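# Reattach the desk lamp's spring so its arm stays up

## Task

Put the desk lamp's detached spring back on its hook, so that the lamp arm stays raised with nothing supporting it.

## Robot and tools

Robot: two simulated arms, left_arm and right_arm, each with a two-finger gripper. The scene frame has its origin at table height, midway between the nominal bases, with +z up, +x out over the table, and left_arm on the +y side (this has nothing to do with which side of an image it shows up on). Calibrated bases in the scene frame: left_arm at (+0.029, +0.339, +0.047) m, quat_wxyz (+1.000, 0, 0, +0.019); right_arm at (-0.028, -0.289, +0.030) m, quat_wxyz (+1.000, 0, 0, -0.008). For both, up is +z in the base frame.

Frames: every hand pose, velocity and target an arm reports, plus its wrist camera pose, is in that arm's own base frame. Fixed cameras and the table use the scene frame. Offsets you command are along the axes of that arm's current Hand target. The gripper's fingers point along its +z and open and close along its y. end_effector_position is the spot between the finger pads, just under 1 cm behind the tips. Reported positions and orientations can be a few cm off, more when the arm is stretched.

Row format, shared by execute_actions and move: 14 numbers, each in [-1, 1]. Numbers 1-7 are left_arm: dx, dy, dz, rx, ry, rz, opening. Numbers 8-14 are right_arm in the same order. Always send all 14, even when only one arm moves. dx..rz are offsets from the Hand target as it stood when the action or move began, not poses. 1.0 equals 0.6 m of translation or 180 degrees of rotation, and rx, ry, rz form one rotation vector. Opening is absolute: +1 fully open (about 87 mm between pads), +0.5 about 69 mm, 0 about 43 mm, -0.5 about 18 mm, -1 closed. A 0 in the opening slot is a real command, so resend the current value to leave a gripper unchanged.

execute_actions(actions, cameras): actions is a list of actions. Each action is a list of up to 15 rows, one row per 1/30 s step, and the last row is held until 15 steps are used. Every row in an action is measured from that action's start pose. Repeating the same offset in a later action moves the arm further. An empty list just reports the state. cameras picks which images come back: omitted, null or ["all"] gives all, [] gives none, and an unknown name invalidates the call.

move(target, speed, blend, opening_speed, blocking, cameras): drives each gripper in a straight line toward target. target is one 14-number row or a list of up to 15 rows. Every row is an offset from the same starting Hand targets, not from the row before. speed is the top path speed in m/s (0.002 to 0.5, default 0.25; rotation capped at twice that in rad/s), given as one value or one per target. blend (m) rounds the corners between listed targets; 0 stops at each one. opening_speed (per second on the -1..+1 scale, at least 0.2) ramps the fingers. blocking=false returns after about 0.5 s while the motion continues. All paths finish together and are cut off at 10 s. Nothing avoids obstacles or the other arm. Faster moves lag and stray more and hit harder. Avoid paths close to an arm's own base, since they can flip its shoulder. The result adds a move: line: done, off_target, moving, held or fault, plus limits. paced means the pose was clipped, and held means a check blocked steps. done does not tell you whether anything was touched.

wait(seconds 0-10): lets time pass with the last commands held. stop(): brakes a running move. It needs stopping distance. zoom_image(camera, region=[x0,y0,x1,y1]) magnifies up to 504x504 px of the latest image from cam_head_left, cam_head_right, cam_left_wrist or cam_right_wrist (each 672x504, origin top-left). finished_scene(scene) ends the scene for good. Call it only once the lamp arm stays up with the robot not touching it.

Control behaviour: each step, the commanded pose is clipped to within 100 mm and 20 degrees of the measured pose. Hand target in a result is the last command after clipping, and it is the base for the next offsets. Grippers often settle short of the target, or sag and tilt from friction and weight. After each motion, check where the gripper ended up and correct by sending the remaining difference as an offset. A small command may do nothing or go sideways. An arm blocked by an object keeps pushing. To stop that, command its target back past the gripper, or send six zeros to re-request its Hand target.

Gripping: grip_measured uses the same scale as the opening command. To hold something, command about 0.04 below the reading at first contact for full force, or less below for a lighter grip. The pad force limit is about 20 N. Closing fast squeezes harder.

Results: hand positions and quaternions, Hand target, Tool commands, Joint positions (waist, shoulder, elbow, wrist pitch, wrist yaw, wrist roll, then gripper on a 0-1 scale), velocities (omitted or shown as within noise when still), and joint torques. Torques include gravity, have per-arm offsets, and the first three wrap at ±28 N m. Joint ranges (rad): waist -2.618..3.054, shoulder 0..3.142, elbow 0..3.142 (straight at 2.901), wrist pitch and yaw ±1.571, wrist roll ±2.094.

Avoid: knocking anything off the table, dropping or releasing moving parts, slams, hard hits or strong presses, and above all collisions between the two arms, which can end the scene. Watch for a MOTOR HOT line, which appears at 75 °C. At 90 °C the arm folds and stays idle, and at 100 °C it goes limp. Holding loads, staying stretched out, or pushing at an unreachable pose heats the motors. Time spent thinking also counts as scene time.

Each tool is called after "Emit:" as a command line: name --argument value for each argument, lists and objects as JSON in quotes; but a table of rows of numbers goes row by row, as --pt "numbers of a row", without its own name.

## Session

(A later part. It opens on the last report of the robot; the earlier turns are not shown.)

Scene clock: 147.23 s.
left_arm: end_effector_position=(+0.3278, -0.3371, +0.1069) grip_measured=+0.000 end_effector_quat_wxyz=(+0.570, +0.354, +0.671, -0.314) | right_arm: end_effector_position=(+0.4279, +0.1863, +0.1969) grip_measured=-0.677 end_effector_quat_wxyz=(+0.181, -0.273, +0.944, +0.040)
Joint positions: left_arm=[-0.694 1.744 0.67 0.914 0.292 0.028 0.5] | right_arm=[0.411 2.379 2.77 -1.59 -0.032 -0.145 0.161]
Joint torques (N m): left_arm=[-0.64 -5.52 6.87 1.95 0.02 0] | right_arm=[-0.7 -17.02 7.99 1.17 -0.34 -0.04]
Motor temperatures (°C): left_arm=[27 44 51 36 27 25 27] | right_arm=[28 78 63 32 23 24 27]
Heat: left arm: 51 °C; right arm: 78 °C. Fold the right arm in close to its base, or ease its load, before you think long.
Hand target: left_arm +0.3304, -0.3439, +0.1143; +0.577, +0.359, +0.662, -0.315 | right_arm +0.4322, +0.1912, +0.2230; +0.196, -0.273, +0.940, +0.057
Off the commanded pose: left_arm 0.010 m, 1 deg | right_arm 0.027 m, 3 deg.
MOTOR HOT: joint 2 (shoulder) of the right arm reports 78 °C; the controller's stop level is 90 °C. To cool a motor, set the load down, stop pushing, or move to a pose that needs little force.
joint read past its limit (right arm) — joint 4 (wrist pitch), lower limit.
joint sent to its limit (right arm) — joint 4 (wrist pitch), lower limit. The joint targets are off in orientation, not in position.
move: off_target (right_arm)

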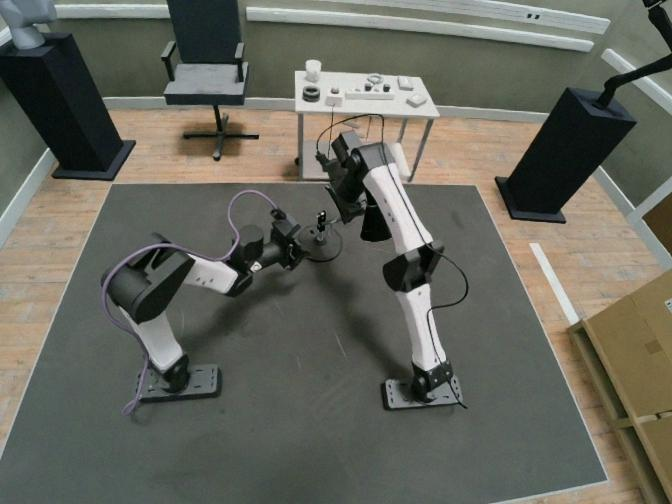

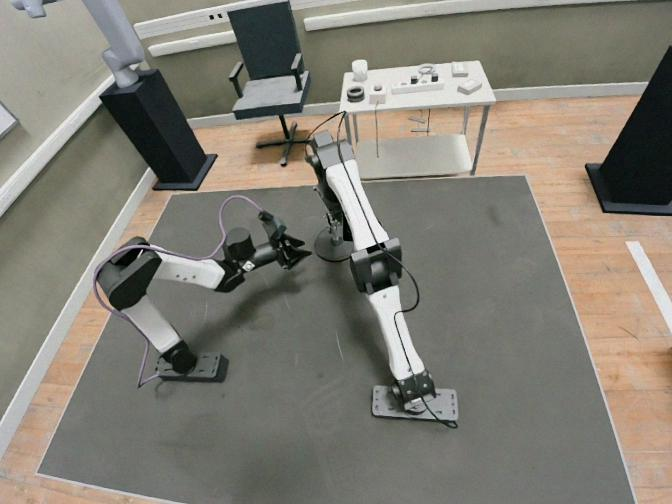

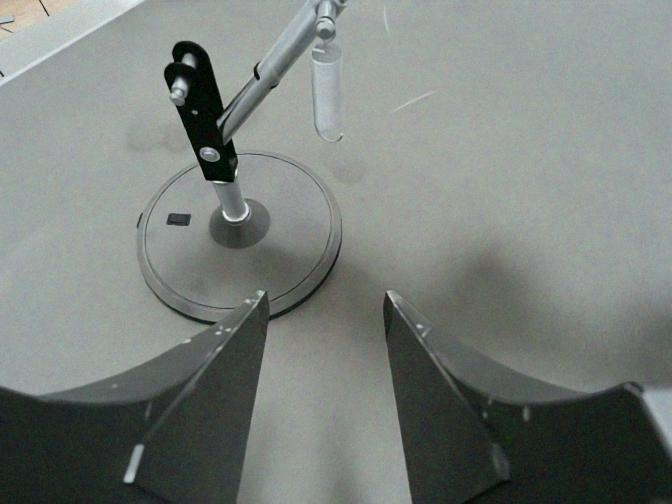

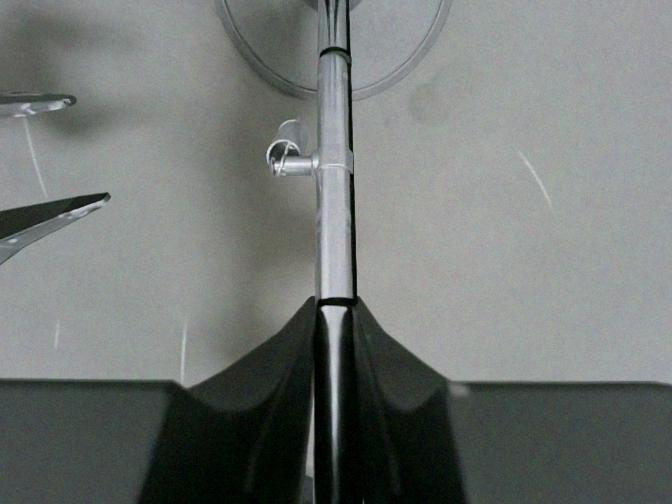

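Emit:
move --target '[0,0,0,0,0,0,0,0.149,0,-0.062,0,0.05,0,-0.85]' --speed 0.08

Scene clock: 156.20 s.
left_arm: end_effector_position=(+0.3278, -0.3370, +0.1067) grip_measured=+0.000 end_effector_quat_wxyz=(+0.570, +0.355, +0.672, -0.314) | right_arm: end_effector_position=(+0.3739, +0.1531, +0.1886) grip_measured=-0.677 end_effector_quat_wxyz=(+0.119, -0.274, +0.954, +0.034)
Joint positions: left_arm=[-0.694 1.744 0.67 0.913 0.292 0.029 0.5] | right_arm=[0.387 2.092 2.252 -1.487 -0.042 -0.167 0.161]
Joint torques (N m): left_arm=[-0.64 -5.53 6.87 1.96 0.02 -0.01] | right_arm=[-1.05 -19.7 6.84 -0.02 -0.06 -0.18]
Heat: left arm: 51 °C; right arm: 78 °C. Fold the right arm in close to its base, or ease its load, before you think long.
Hand target: left_arm +0.3304, -0.3439, +0.1143; +0.577, +0.359, +0.662, -0.315 | right_arm +0.3504, +0.1394, +0.2215; +0.121, -0.276, +0.953, +0.035
Off the commanded pose: left_arm 0.011 m, 1 deg | right_arm 0.043 m, 0 deg.
MOTOR HOT: still on. Joint 2 (shoulder) of the right arm reports 78 °C.
joint sent to its limit (right arm) — joint 4 (wrist pitch), lower limit. The joint targets still meet the commanded pose.
move: off_target (left_arm, right_arm)

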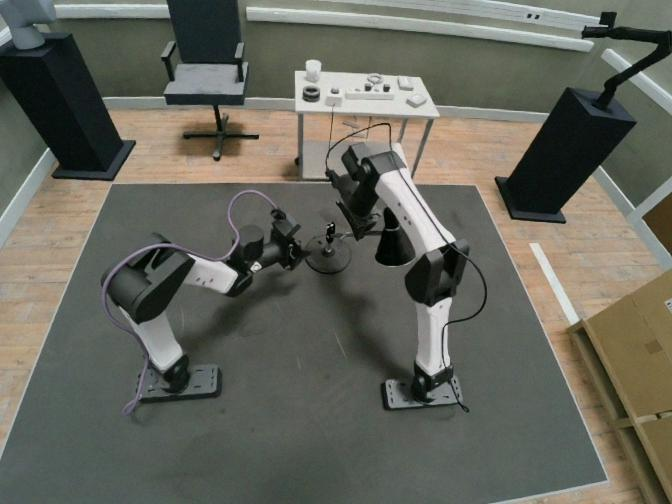

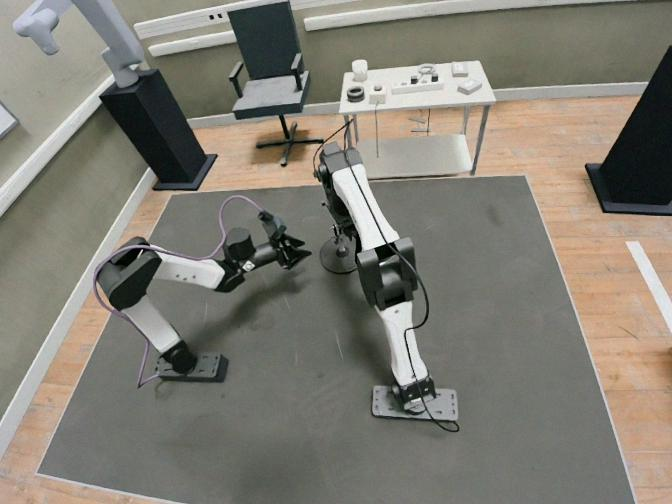

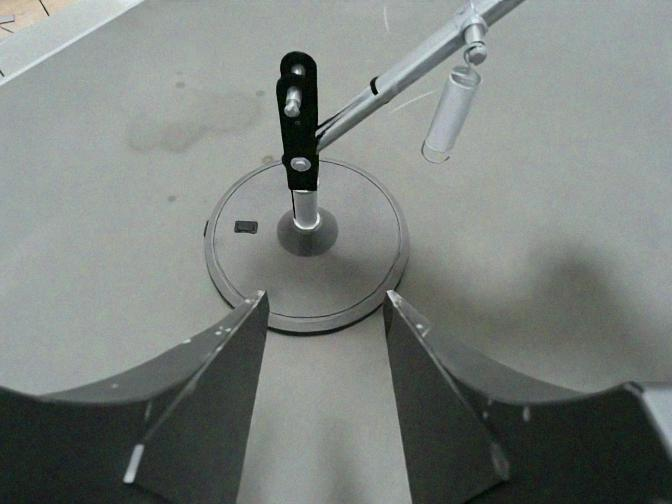

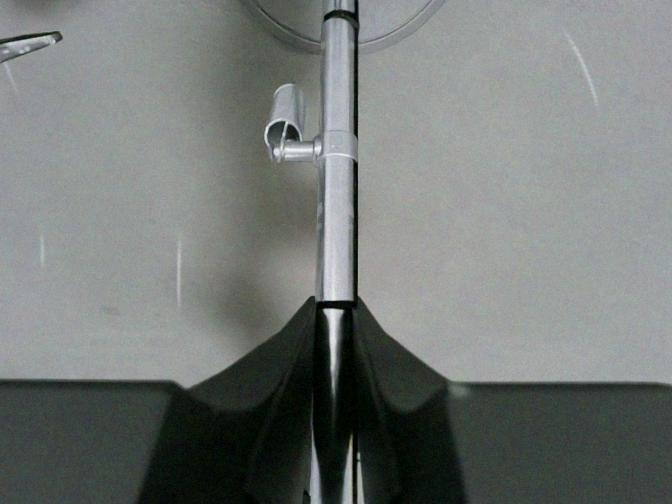

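Emit:
move --pt "0 0 0 0 0 0 0 0.03 0 0.165 0 0.04 0 -0.75" --pt "0 0 0 0 0 0 0 0.128 0 0.285 0 0.08 0 -0.75" --pt "0 0 0 0 0 0 0 0.128 0 0.285 0 0.08 0 0.6" --speed 0.1 --blend '[0.03,0,0]'

Scene clock: 166.33 s.
left_arm: end_effector_position=(+0.3278, -0.3370, +0.1067) grip_measured=+0.000 end_effector_quat_wxyz=(+0.570, +0.355, +0.672, -0.314) | right_arm: end_effector_position=(+0.3219, +0.1240, +0.0409) grip_measured=+0.600 end_effector_quat_wxyz=(-0.001, -0.277, +0.961, +0.001)
Joint positions: left_arm=[-0.694 1.744 0.67 0.913 0.292 0.029 0.5] | right_arm=[0.387 2.046 1.575 -1.101 -0.002 -0.174 0.8]
Joint torques (N m): left_arm=[-0.65 -5.52 6.87 1.96 0.02 -0.01] | right_arm=[-0.58 -10.21 5.74 0.44 0.03 -0.12]
Motor temperatures (°C): left_arm=[27 45 52 34 27 25 27] | right_arm=[28 75 57 30 23 24 27]
Heat: left arm: 52 °C; right arm: 75 °C. Fold the right arm in close to its base, or ease its load, before you think long.
Hand target: left_arm +0.3304, -0.3439, +0.1143; +0.577, +0.359, +0.662, -0.315 | right_arm +0.3238, +0.1225, +0.0366; +0.001, -0.279, +0.960, +0.000
Off the commanded pose: left_arm 0.011 m, 1 deg | right_arm 0.005 m, 0 deg.
MOTOR HOT: still on. Joint 2 (shoulder) of the right arm reports 75 °C.
move: off_target (left_arm); target 3's new opening was sent with right_arm's hand 0.014 m and 1 deg from that target

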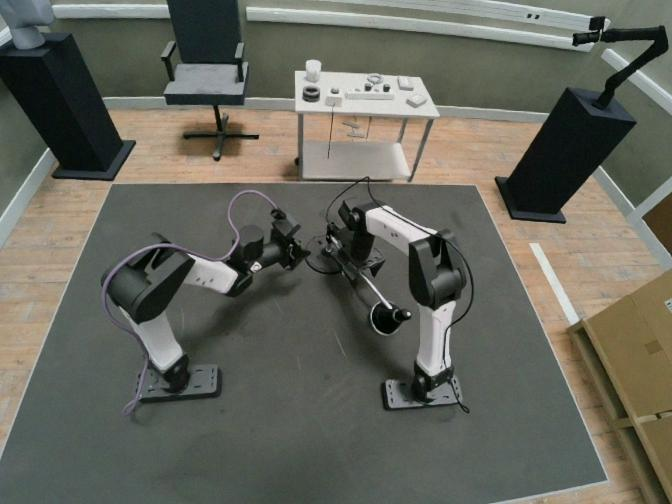

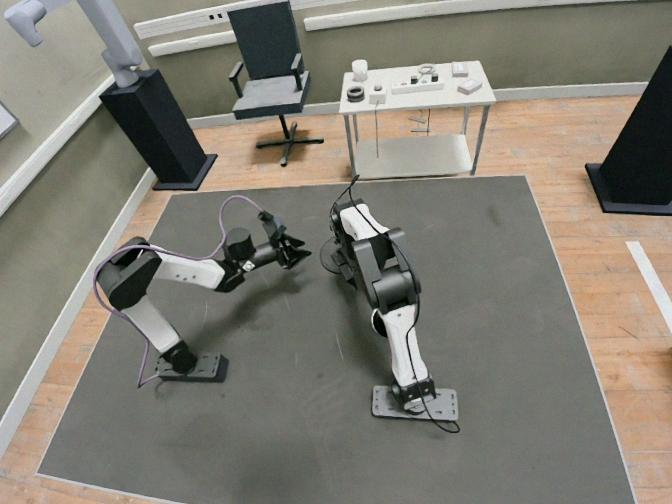

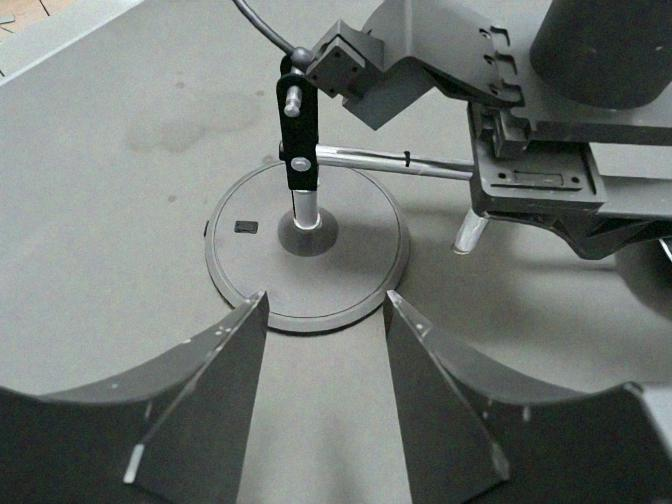

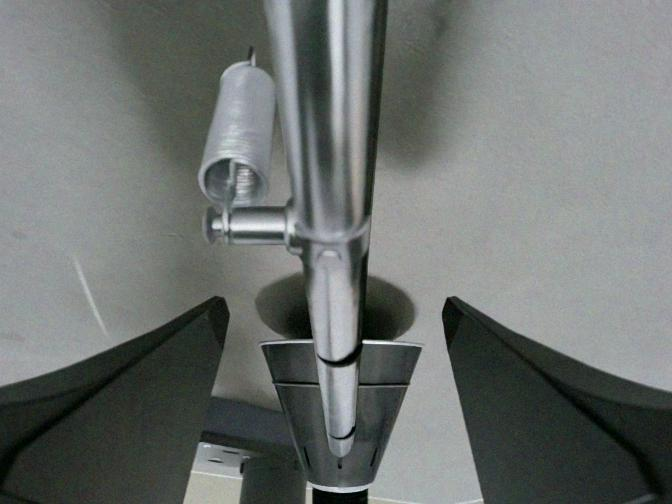

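Emit:
move --pt "0 0 0 0 0 0 0 0.0 0 0 0 0 0 -1" --pt "0 0 0 0 0 0 0 0.175 0 -0.01 0 0 0 -1" --speed 0.08

Scene clock: 173.47 s.
left_arm: end_effector_position=(+0.3278, -0.3370, +0.1067) grip_measured=+0.000 end_effector_quat_wxyz=(+0.570, +0.355, +0.672, -0.314) | right_arm: end_effector_position=(+0.2678, +0.0847, +0.0388) grip_measured=-0.686 end_effector_quat_wxyz=(+0.057, -0.278, +0.959, +0.010)
Joint positions: left_arm=[-0.694 1.744 0.67 0.913 0.292 0.029 0.5] | right_arm=[0.331 1.703 1.124 -0.878 -0.015 -0.233 0.157]
Joint torques (N m): left_arm=[-0.65 -5.53 6.87 1.96 0.02 -0.01] | right_arm=[-1.36 -10.02 4.11 -0.56 0.14 -0.18]
Hand target: left_arm +0.3304, -0.3439, +0.1143; +0.577, +0.359, +0.662, -0.315 | right_arm +0.2350, +0.0663, +0.0425; +0.001, -0.279, +0.960, +0.000
Off the commanded pose: left_arm 0.011 m, 1 deg | right_arm 0.038 m, 7 deg.
MOTOR HOT: cleared for the motors of the right arm.
move: off_target (left_arm, right_arm)

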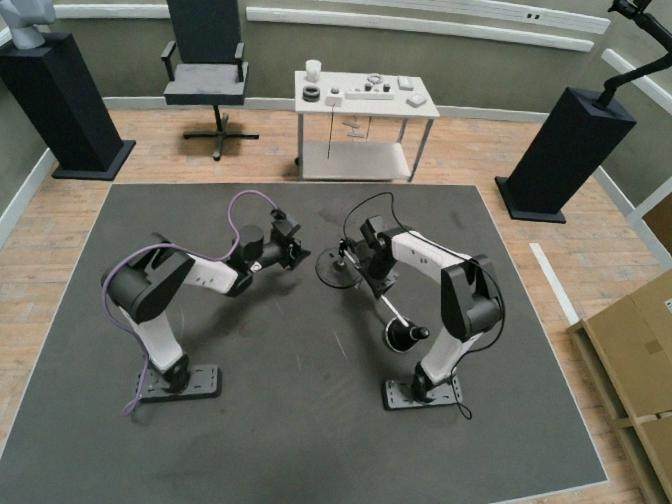

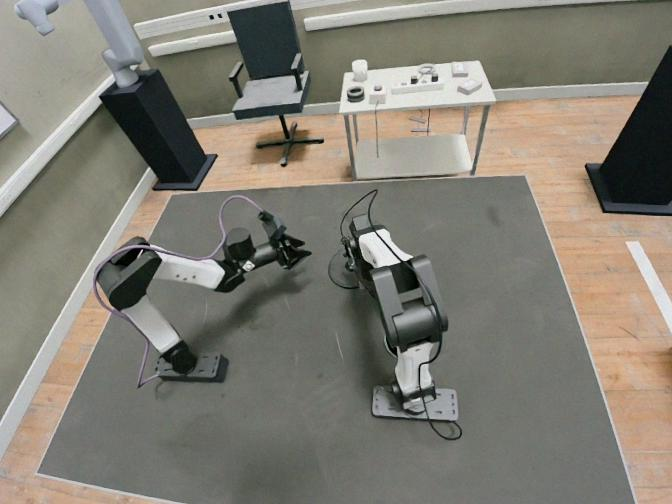

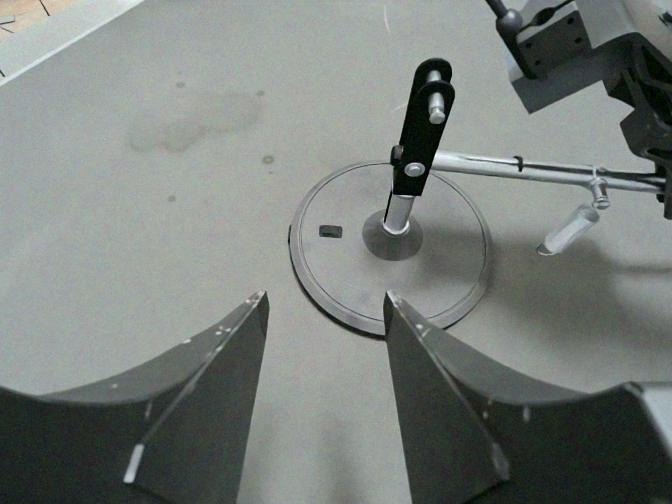

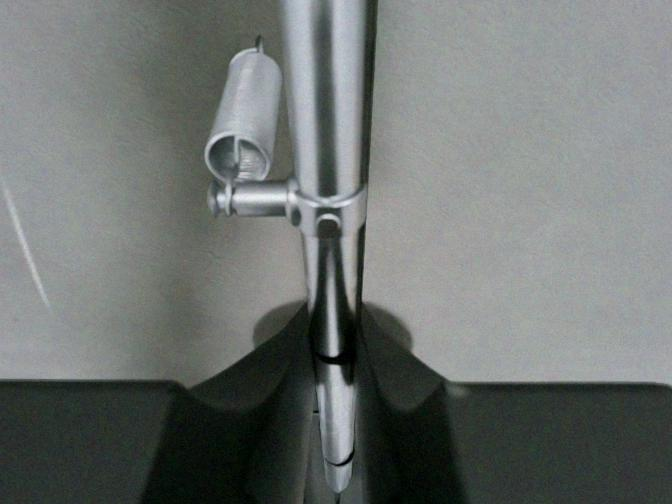

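Emit:
move --target '[0,0,0,0,0,0,0,0.1,0,0,0,0,0,-1]' --speed 0.08

Scene clock: 176.40 s.
left_arm: end_effector_position=(+0.3278, -0.3370, +0.1067) grip_measured=+0.000 end_effector_quat_wxyz=(+0.570, +0.355, +0.672, -0.314) | right_arm: end_effector_position=(+0.2179, +0.0508, +0.0387) grip_measured=-0.686 end_effector_quat_wxyz=(+0.057, -0.278, +0.959, +0.010)
Joint positions: left_arm=[-0.694 1.744 0.67 0.913 0.292 0.029 0.5] | right_arm=[0.267 1.484 0.9 -0.872 -0.021 -0.297 0.157]
Joint torques (N m): left_arm=[-0.64 -5.53 6.86 1.97 0.02 -0.02] | right_arm=[-1.33 -7.73 4.6 -0.6 0.2 -0.19]
Motor temperatures (°C): left_arm=[27 45 52 34 27 25 27] | right_arm=[28 70 54 29 23 24 27]
Heat: left arm: 52 °C; right arm: 70 °C.
Hand target: left_arm +0.3304, -0.3439, +0.1143; +0.577, +0.359, +0.662, -0.315 | right_arm +0.1844, +0.0342, +0.0424; +0.001, -0.279, +0.960, +0.000
Off the commanded pose: left_arm 0.011 m, 1 deg | right_arm 0.038 m, 7 deg.
move: off_target (left_arm, right_arm)

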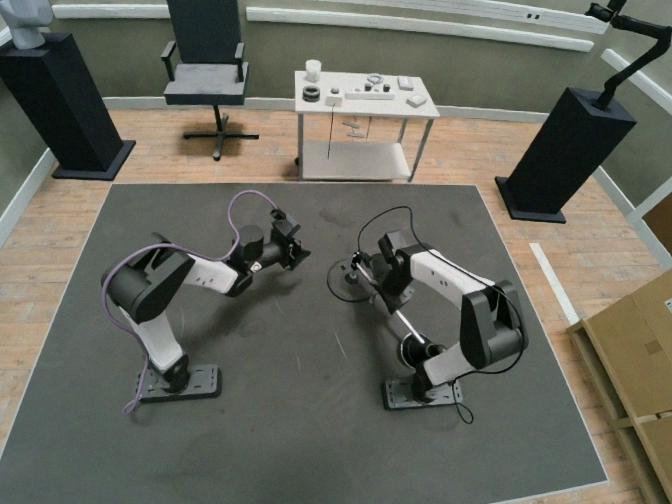

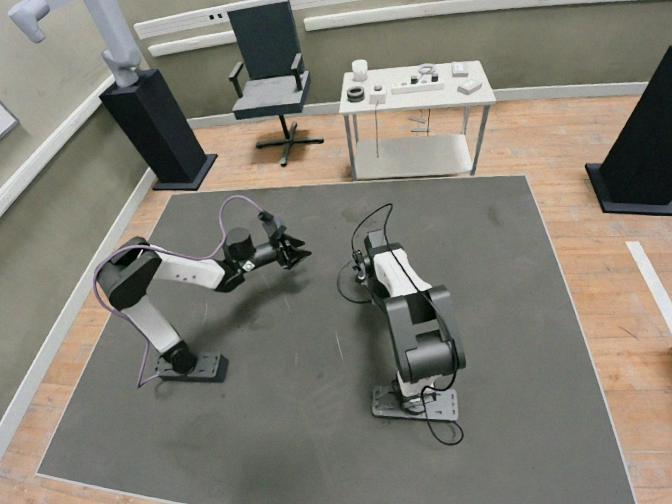

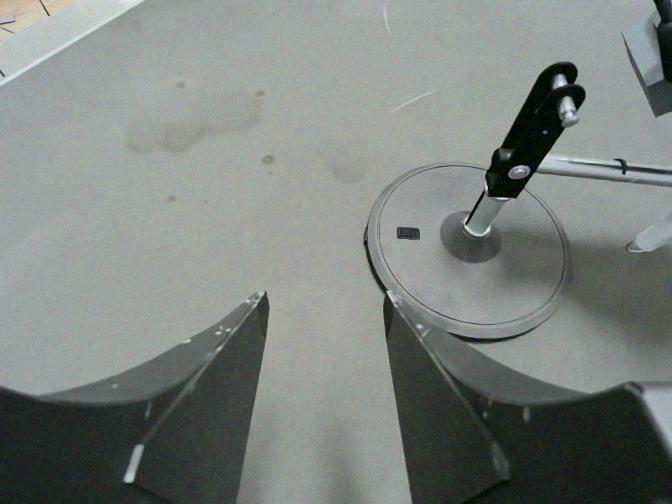

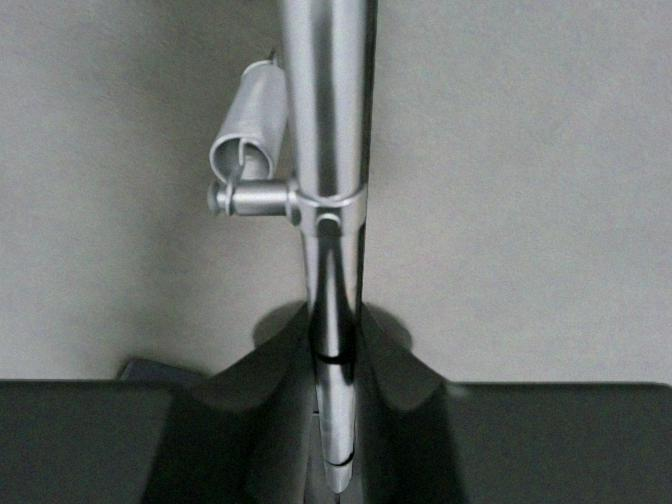

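Emit:
move --pt "0 0 0 0 0 0 0 -0.077 0 -0.135 0 0 0 -0.9" --pt "0 0 0 0 0 0 0 -0.13 0 -0.22 0 0 0 -0.9" --pt "0 0 0 0 0 0 0 -0.22 0 -0.29 0 -0.03 0 -0.9" --speed 0.09 --blend '[0.02,0.02,0]' --cameras '["cam_left_wrist","cam_right_wrist","cam_head_left"]'

Scene clock: 184.00 s.
left_arm: end_effector_position=(+0.3278, -0.3370, +0.1067) grip_measured=+0.000 end_effector_quat_wxyz=(+0.570, +0.355, +0.672, -0.314) | right_arm: end_effector_position=(+0.2871, +0.0968, +0.1959) grip_measured=-0.685 end_effector_quat_wxyz=(+0.040, -0.281, +0.959, +0.007)
Joint positions: left_arm=[-0.694 1.744 0.67 0.913 0.292 0.029 0.5] | right_arm=[0.35 1.813 1.887 -1.564 -0.009 -0.221 0.157]
Joint torques (N m): left_arm=[-0.65 -5.55 6.87 1.97 0.02 -0.02] | right_arm=[0.46 -10.45 13.05 0.48 -0.1 0.11]
Hand target: left_arm +0.3304, -0.3439, +0.1143; +0.577, +0.359, +0.662, -0.315 | right_arm +0.2956, +0.1047, +0.2166; +0.046, -0.278, +0.959, +0.013
Off the commanded pose: left_arm 0.011 m, 1 deg | right_arm 0.024 m, 1 deg.
joint read past its limit (right arm) — joint 4 (wrist pitch), lower limit.
joint sent to its limit (right arm) — joint 4 (wrist pitch), lower limit. The joint targets are off in orientation, not in position.
move: off_target (left_arm, right_arm)
Images, in order: cam_head_left, cam_left_wrist, cam_right_wrist.

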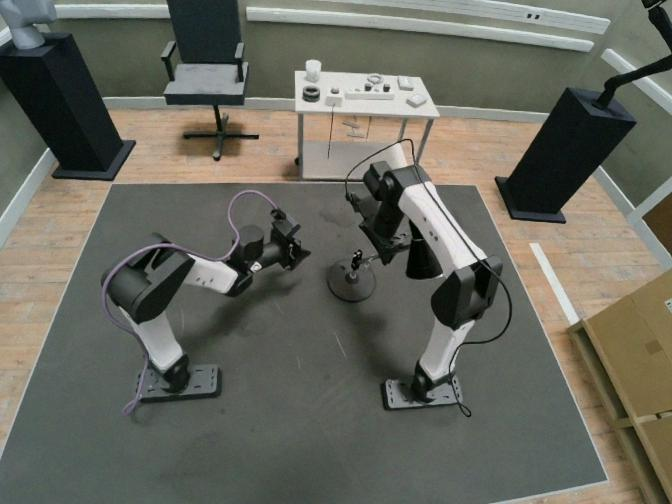

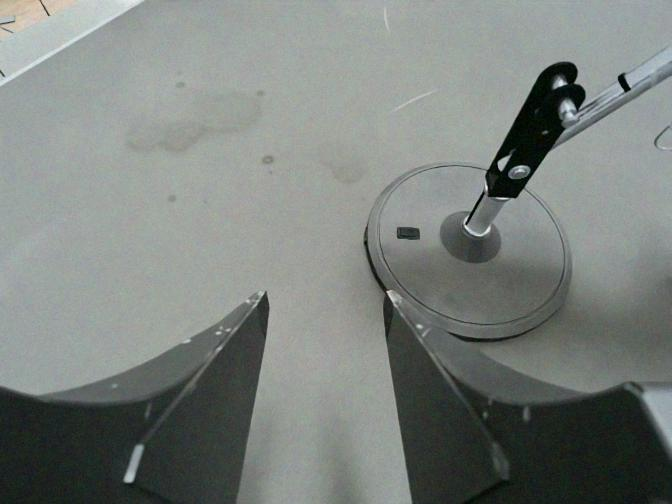

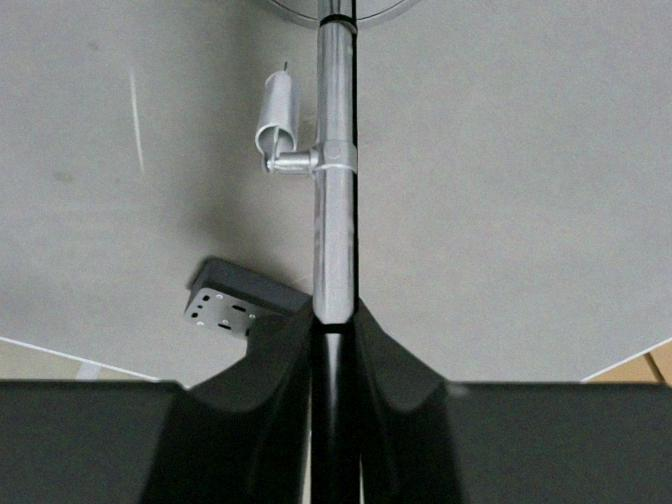

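Emit:
move --target '[0,-0.305,-0.019,0,0,0,0,-0.07,0,-0.03,0,-0.05,0,-0.9]' --speed 0.15

Emit:
zoom_image --camera "cam_left_wrist" --region '[200, 0, 500, 250]'

Scene clock: 191.20 s.
left_arm: end_effector_position=(+0.1691, -0.4276, +0.1056) grip_measured=+0.000 end_effector_quat_wxyz=(+0.570, +0.370, +0.666, -0.308) | right_arm: end_effector_position=(+0.3128, +0.1093, +0.1972) grip_measured=-0.685 end_effector_quat_wxyz=(+0.048, -0.280, +0.959, +0.011)
Joint positions: left_arm=[-1.302 1.71 0.631 0.91 -0.294 -0.037 0.5] | right_arm=[0.354 1.924 2.042 -1.591 -0.016 -0.213 0.157]
Joint torques (N m): left_arm=[-0.23 -5.87 6.79 1.96 -0.12 -0.2] | right_arm=[0.53 -14.58 16.98 0.75 -0.39 0.12]
Motor temperatures (°C): left_arm=[27 45 52 34 27 25 27] | right_arm=[28 64 54 29 23 24 27]
Heat: left arm: 52 °C; right arm: 64 °C.
Hand target: left_arm +0.1706, -0.4338, +0.1165; +0.577, +0.359, +0.662, -0.315 | right_arm +0.3295, +0.1261, +0.2386; +0.121, -0.276, +0.953, +0.035
Off the commanded pose: left_arm 0.013 m, 2 deg | right_arm 0.048 m, 9 deg.
joint read past its limit (right arm) — joint 4 (wrist pitch), lower limit.
joint sent to its limit (right arm) — joint 4 (wrist pitch), lower limit. The joint targets are off in position, not in orientation.
move: off_target (left_arm, right_arm)

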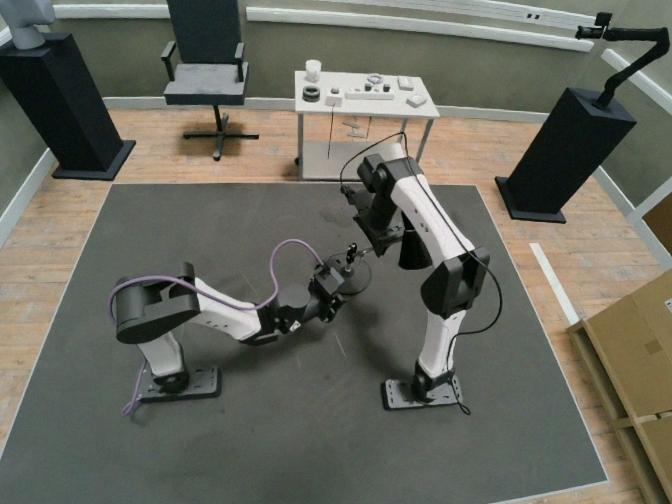

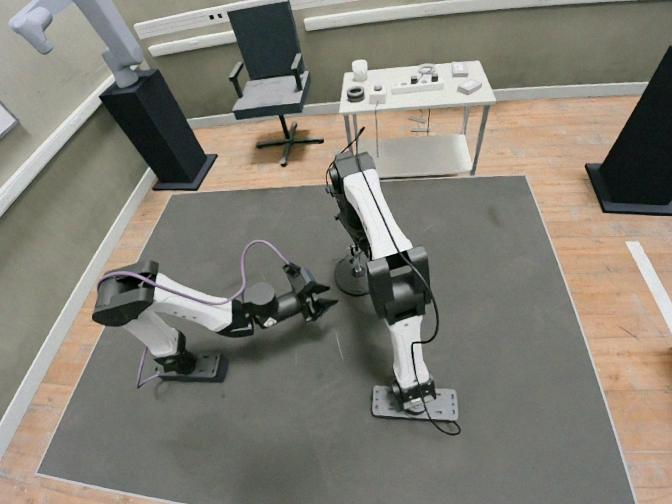

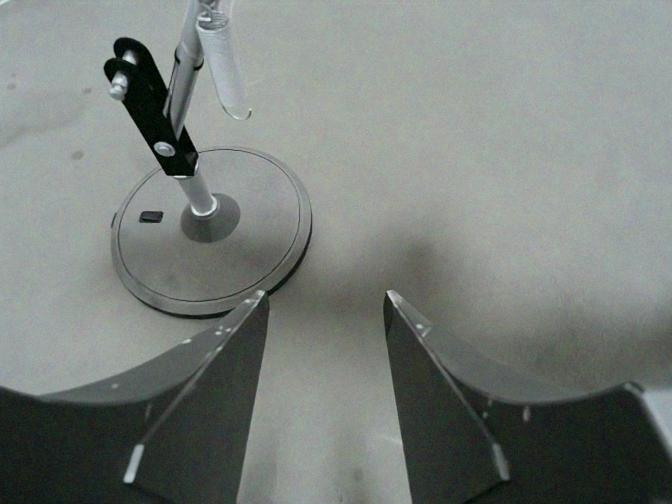

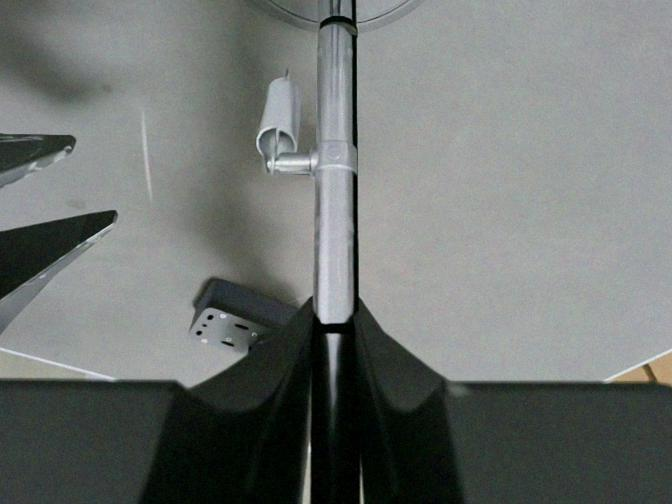

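Scaled by 1.680 from the camera's 672x504 image, which has a finer 960x720 frame.

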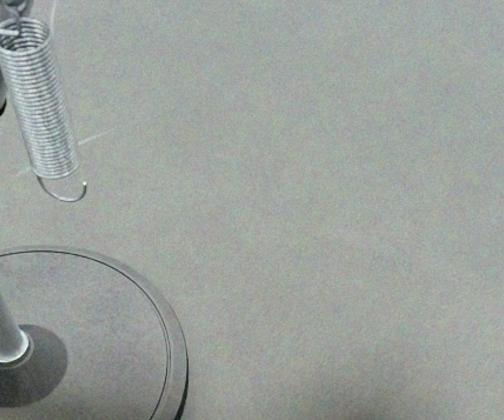

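Emit:
move --target '[0.0,0.09,0.05,0,0,0,0,0.01,0,0.03,0,0.03,0,-0.9]' --speed 0.12 --cameras '["cam_left_wrist","cam_right_wrist"]'

Scene clock: 195.40 s.
left_arm: end_effector_position=(+0.2276, -0.4228, +0.1027) grip_measured=+0.000 end_effector_quat_wxyz=(+0.567, +0.361, +0.672, -0.309) | right_arm: end_effector_position=(+0.3129, +0.1101, +0.1957) grip_measured=-0.685 end_effector_quat_wxyz=(+0.046, -0.281, +0.959, +0.009)
Joint positions: left_arm=[-1.121 1.772 0.696 0.91 -0.128 -0.028 0.5] | right_arm=[0.358 1.929 2.042 -1.591 -0.012 -0.211 0.157]
Joint torques (N m): left_arm=[0.62 -5.56 6.84 2.12 0.07 -0.01] | right_arm=[1.03 -11.25 14.42 0.76 -0.2 0.19]
Hand target: left_arm +0.2321, -0.4294, +0.1122; +0.577, +0.359, +0.662, -0.315 | right_arm +0.3284, +0.1255, +0.2196; +0.076, -0.278, +0.957, +0.022
Off the commanded pose: left_arm 0.012 m, 2 deg | right_arm 0.032 m, 4 deg.
joint read past its limit (right arm) — joint 4 (wrist pitch), lower limit.
joint sent to its limit (right arm) — joint 4 (wrist pitch), lower limit. The joint targets are off in orientation, not in position.
move: off_target (left_arm, right_arm)
Images, in order: cam_left_wrist, cam_right_wrist.

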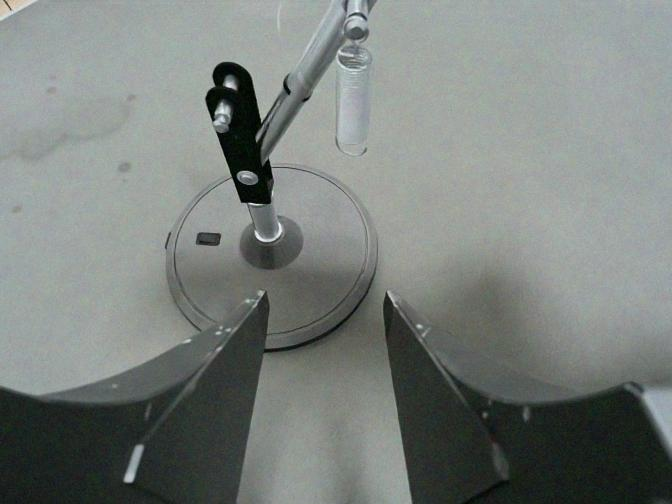

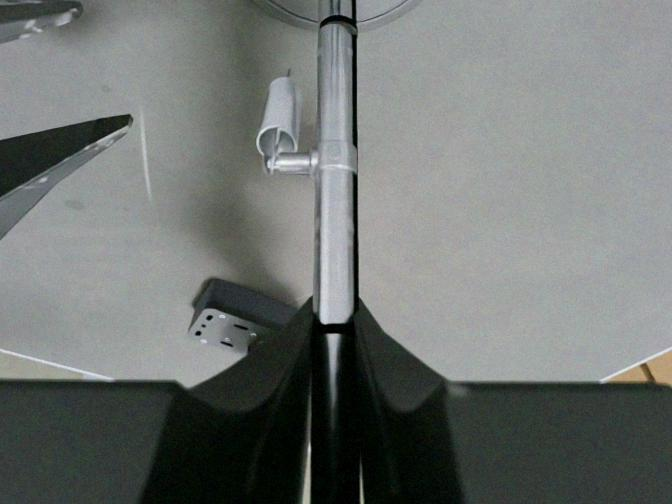

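Emit:
move --target '[-0.008,-0.02,0.117,0,0,0,0,0,0,0,0,0,0,-0.9]' --speed 0.1 --cameras '["cam_left_wrist","cam_right_wrist"]'

Scene clock: 200.40 s.
left_arm: end_effector_position=(+0.2589, -0.4882, +0.1007) grip_measured=+0.000 end_effector_quat_wxyz=(+0.571, +0.359, +0.669, -0.312) | right_arm: end_effector_position=(+0.3129, +0.1101, +0.1957) grip_measured=-0.685 end_effector_quat_wxyz=(+0.046, -0.281, +0.959, +0.009)
Joint positions: left_arm=[-1.121 2.001 1.003 0.843 -0.127 -0.028 0.5] | right_arm=[0.358 1.929 2.042 -1.591 -0.012 -0.211 0.157]
Joint torques (N m): left_arm=[-0.2 -7.35 7.2 1.98 -0.02 -0.03] | right_arm=[1.03 -11.25 14.42 0.75 -0.2 0.19]
Motor temperatures (°C): left_arm=[27 46 51 35 27 25 27] | right_arm=[28 63 59 29 23 24 27]
Hand target: left_arm +0.2601, -0.4948, +0.1074; +0.577, +0.359, +0.662, -0.315 | right_arm +0.3284, +0.1255, +0.2196; +0.076, -0.278, +0.957, +0.022
Off the commanded pose: left_arm 0.010 m, 1 deg | right_arm 0.032 m, 4 deg.
joint read past its limit (right arm) — joint 4 (wrist pitch), lower limit.
joint sent to its limit (right arm) — joint 4 (wrist pitch), lower limit. The joint targets are off in orientation, not in position.
move: off_target (right_arm)
Images, in order: cam_left_wrist, cam_right_wrist.

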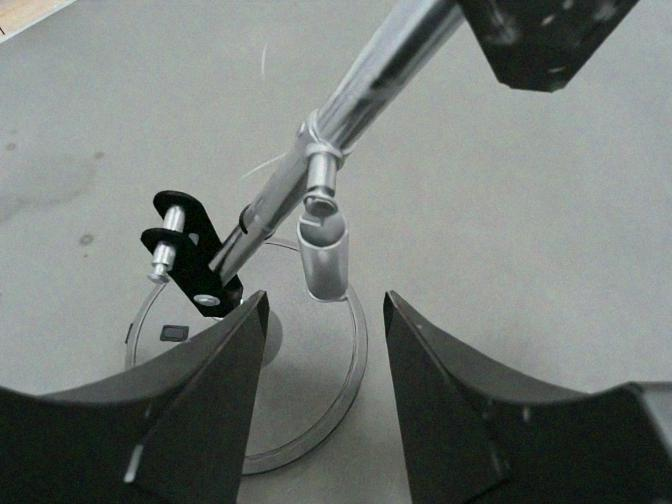

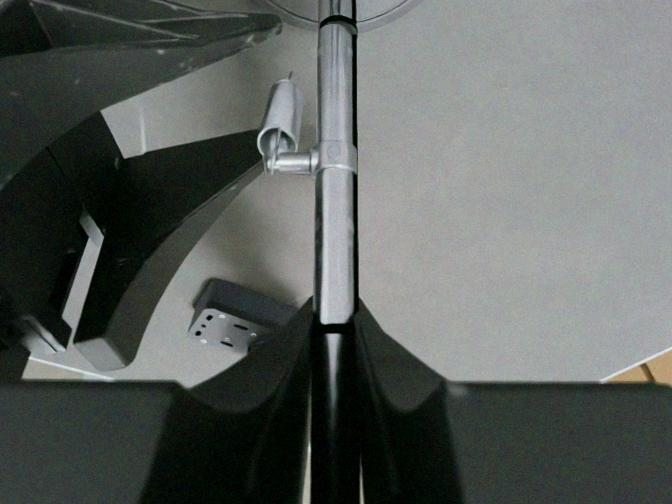

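Emit:
move --pt "0 0.004 0.012 0 0 0 0 0 0 0 0 0 0 -0.9" --pt "0 0.004 0.012 0 0 0 -1 0 0 0 0 0 0 -0.9" --pt "0 0.01 -0.003 0 0 0.02 -1 0 0 0 0 0 0 -0.9" --pt "-0.033 0.05 -0.007 0 0 0.25 -1 0 0 0 0 0 0 -0.9" --pt "-0.033 0.08 -0.016 0 0 0.31 -1 0 0 0 0 0 0 -0.9" --speed 0.1 --blend '[0,0,0.008,0.01,0]' --cameras '["cam_left_wrist","cam_right_wrist"]'

Emit:
zoom_image --camera "cam_left_wrist" --region '[230, 150, 430, 400]'

Scene clock: 224.27 s.
left_arm: end_effector_position=(+0.2924, -0.4676, +0.1123) grip_measured=-0.594 end_effector_quat_wxyz=(+0.646, +0.636, +0.422, -0.012) | right_arm: end_effector_position=(+0.3130, +0.1101, +0.1958) grip_measured=-0.685 end_effector_quat_wxyz=(+0.046, -0.281, +0.959, +0.009)
Joint positions: left_arm=[-1.105 2.004 0.99 0.849 -0.1 0.949 0.203] | right_arm=[0.358 1.929 2.042 -1.591 -0.012 -0.211 0.157]
Joint torques (N m): left_arm=[1.2 -10.47 4.67 2.01 0.03 -0.08] | right_arm=[1.03 -11.23 14.39 0.75 -0.2 0.19]
Motor temperatures (°C): left_arm=[27 49 50 36 27 25 27] | right_arm=[28 59 65 29 23 24 27]
Hand target: left_arm +0.2967, -0.4631, +0.1282; +0.657, +0.628, +0.417, -0.009 | right_arm +0.3284, +0.1255, +0.2196; +0.076, -0.278, +0.957, +0.022
Off the commanded pose: left_arm 0.017 m, 2 deg | right_arm 0.032 m, 4 deg.
joint read past its limit (right arm) — joint 4 (wrist pitch), lower limit.
joint sent to its limit (right arm) — joint 4 (wrist pitch), lower limit. The joint targets are off in orientation, not in position.
move: off_target (left_arm, right_arm)
Images, in order: cam_left_wrist, cam_right_wrist.

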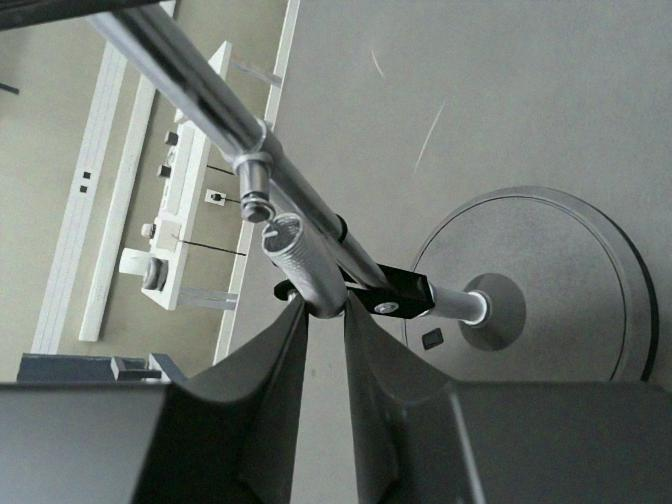

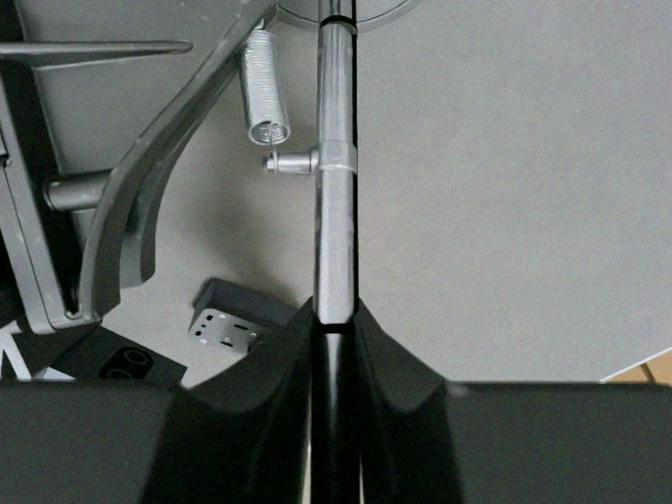

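Scaled by 2.016 from the camera's 672x504 image, which has a finer 960x720 frame.

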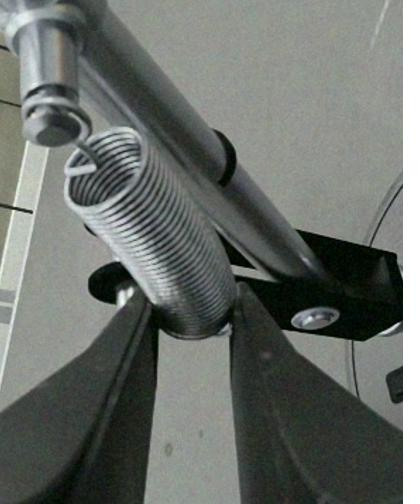

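Emit:
move --target '[0,0.038,-0.015,0,0,0.02,-1,0,0,0,0,0,0,-0.9]' --speed 0.08 --cameras '["cam_left_wrist"]'

Emit:
zoom_image --camera "cam_left_wrist" --region '[230, 150, 430, 400]'

Scene clock: 227.90 s.
left_arm: end_effector_position=(+0.3007, -0.4550, +0.1295) grip_measured=-0.594 end_effector_quat_wxyz=(+0.645, +0.649, +0.403, +0.008) | right_arm: end_effector_position=(+0.3133, +0.1108, +0.1958) grip_measured=-0.685 end_effector_quat_wxyz=(+0.046, -0.280, +0.959, +0.009)
Joint positions: left_arm=[-1.075 1.939 0.974 0.796 -0.072 1.015 0.203] | right_arm=[0.36 1.931 2.045 -1.591 -0.011 -0.207 0.157]
Joint torques (N m): left_arm=[1.09 -10.55 5.08 1.97 0.05 -0.08] | right_arm=[0.87 -11.45 14.13 0.76 -0.21 0.14]
Hand target: left_arm +0.3041, -0.4507, +0.1481; +0.657, +0.640, +0.397, +0.012 | right_arm +0.3285, +0.1254, +0.2196; +0.076, -0.278, +0.957, +0.022
Off the commanded pose: left_arm 0.019 m, 2 deg | right_arm 0.032 m, 4 deg.
joint read past its limit (right arm) — joint 4 (wrist pitch), lower limit.
joint sent to its limit (right arm) — joint 4 (wrist pitch), lower limit. The joint targets are off in orientation, not in position.
move: off_target (left_arm, right_arm)
Images, in order: cam_left_wrist.

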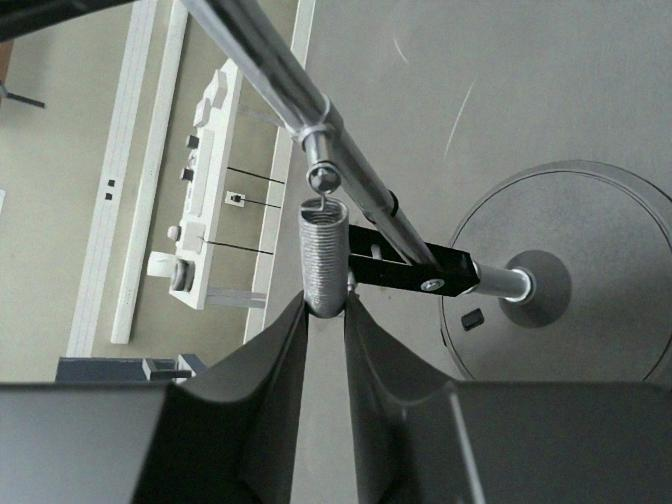

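Scaled by 2.016 from the camera's 672x504 image, which has a finer 960x720 frame.

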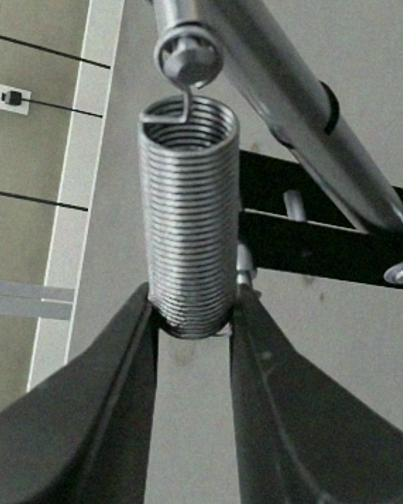

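Emit:
move --target '[0.13,-0.022,0.0,0,0,0,-1,0,0,0,0,0,0,-0.9]' --speed 0.08 --cameras '["cam_left_wrist","cam_right_wrist"]'

Emit:
zoom_image --camera "cam_left_wrist" --region '[230, 150, 430, 400]'

Scene clock: 233.57 s.
left_arm: end_effector_position=(+0.3182, -0.4418, +0.1233) grip_measured=-0.960 end_effector_quat_wxyz=(+0.684, +0.642, +0.345, -0.035) | right_arm: end_effector_position=(+0.3158, +0.1145, +0.1953) grip_measured=-0.685 end_effector_quat_wxyz=(+0.049, -0.274, +0.960, +0.010)
Joint positions: left_arm=[-0.956 2.003 0.893 1.046 0.173 1.037 0.02] | right_arm=[0.366 1.94 2.056 -1.587 -0.011 -0.19 0.157]
Joint torques (N m): left_arm=[4.86 -6.02 3.67 1.55 -0.75 -0.06] | right_arm=[0.39 -12.4 13.14 0.72 -0.2 -0.04]
Hand target: left_arm +0.3509, -0.4123, +0.0973; +0.657, +0.640, +0.397, +0.012 | right_arm +0.3284, +0.1254, +0.2197; +0.076, -0.278, +0.957, +0.022
Off the commanded pose: left_arm 0.051 m, 9 deg | right_arm 0.029 m, 3 deg.
joint read past its limit (right arm) — joint 4 (wrist pitch), lower limit.
joint sent to its limit (right arm) — joint 4 (wrist pitch), lower limit. The joint targets are off in orientation, not in position.
move: off_target (left_arm, right_arm)
Images, in order: cam_left_wrist, cam_right_wrist.

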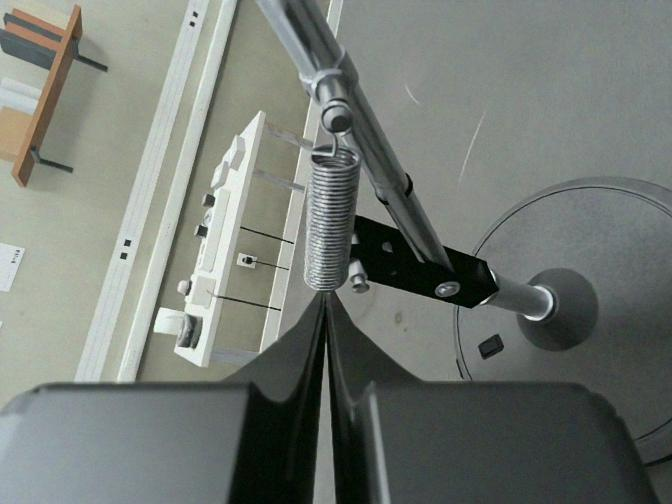

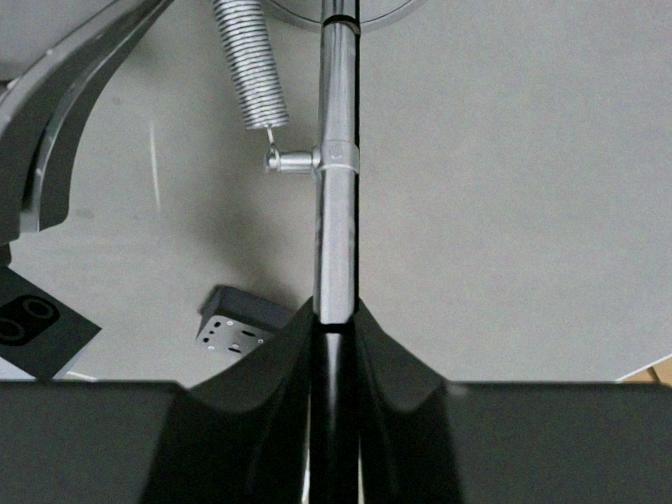

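Scaled by 2.016 from the camera's 672x504 image, which has a finer 960x720 frame.

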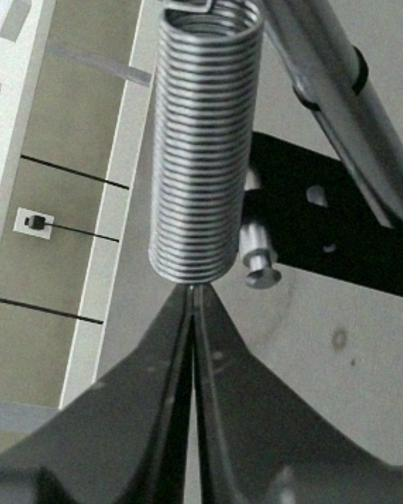

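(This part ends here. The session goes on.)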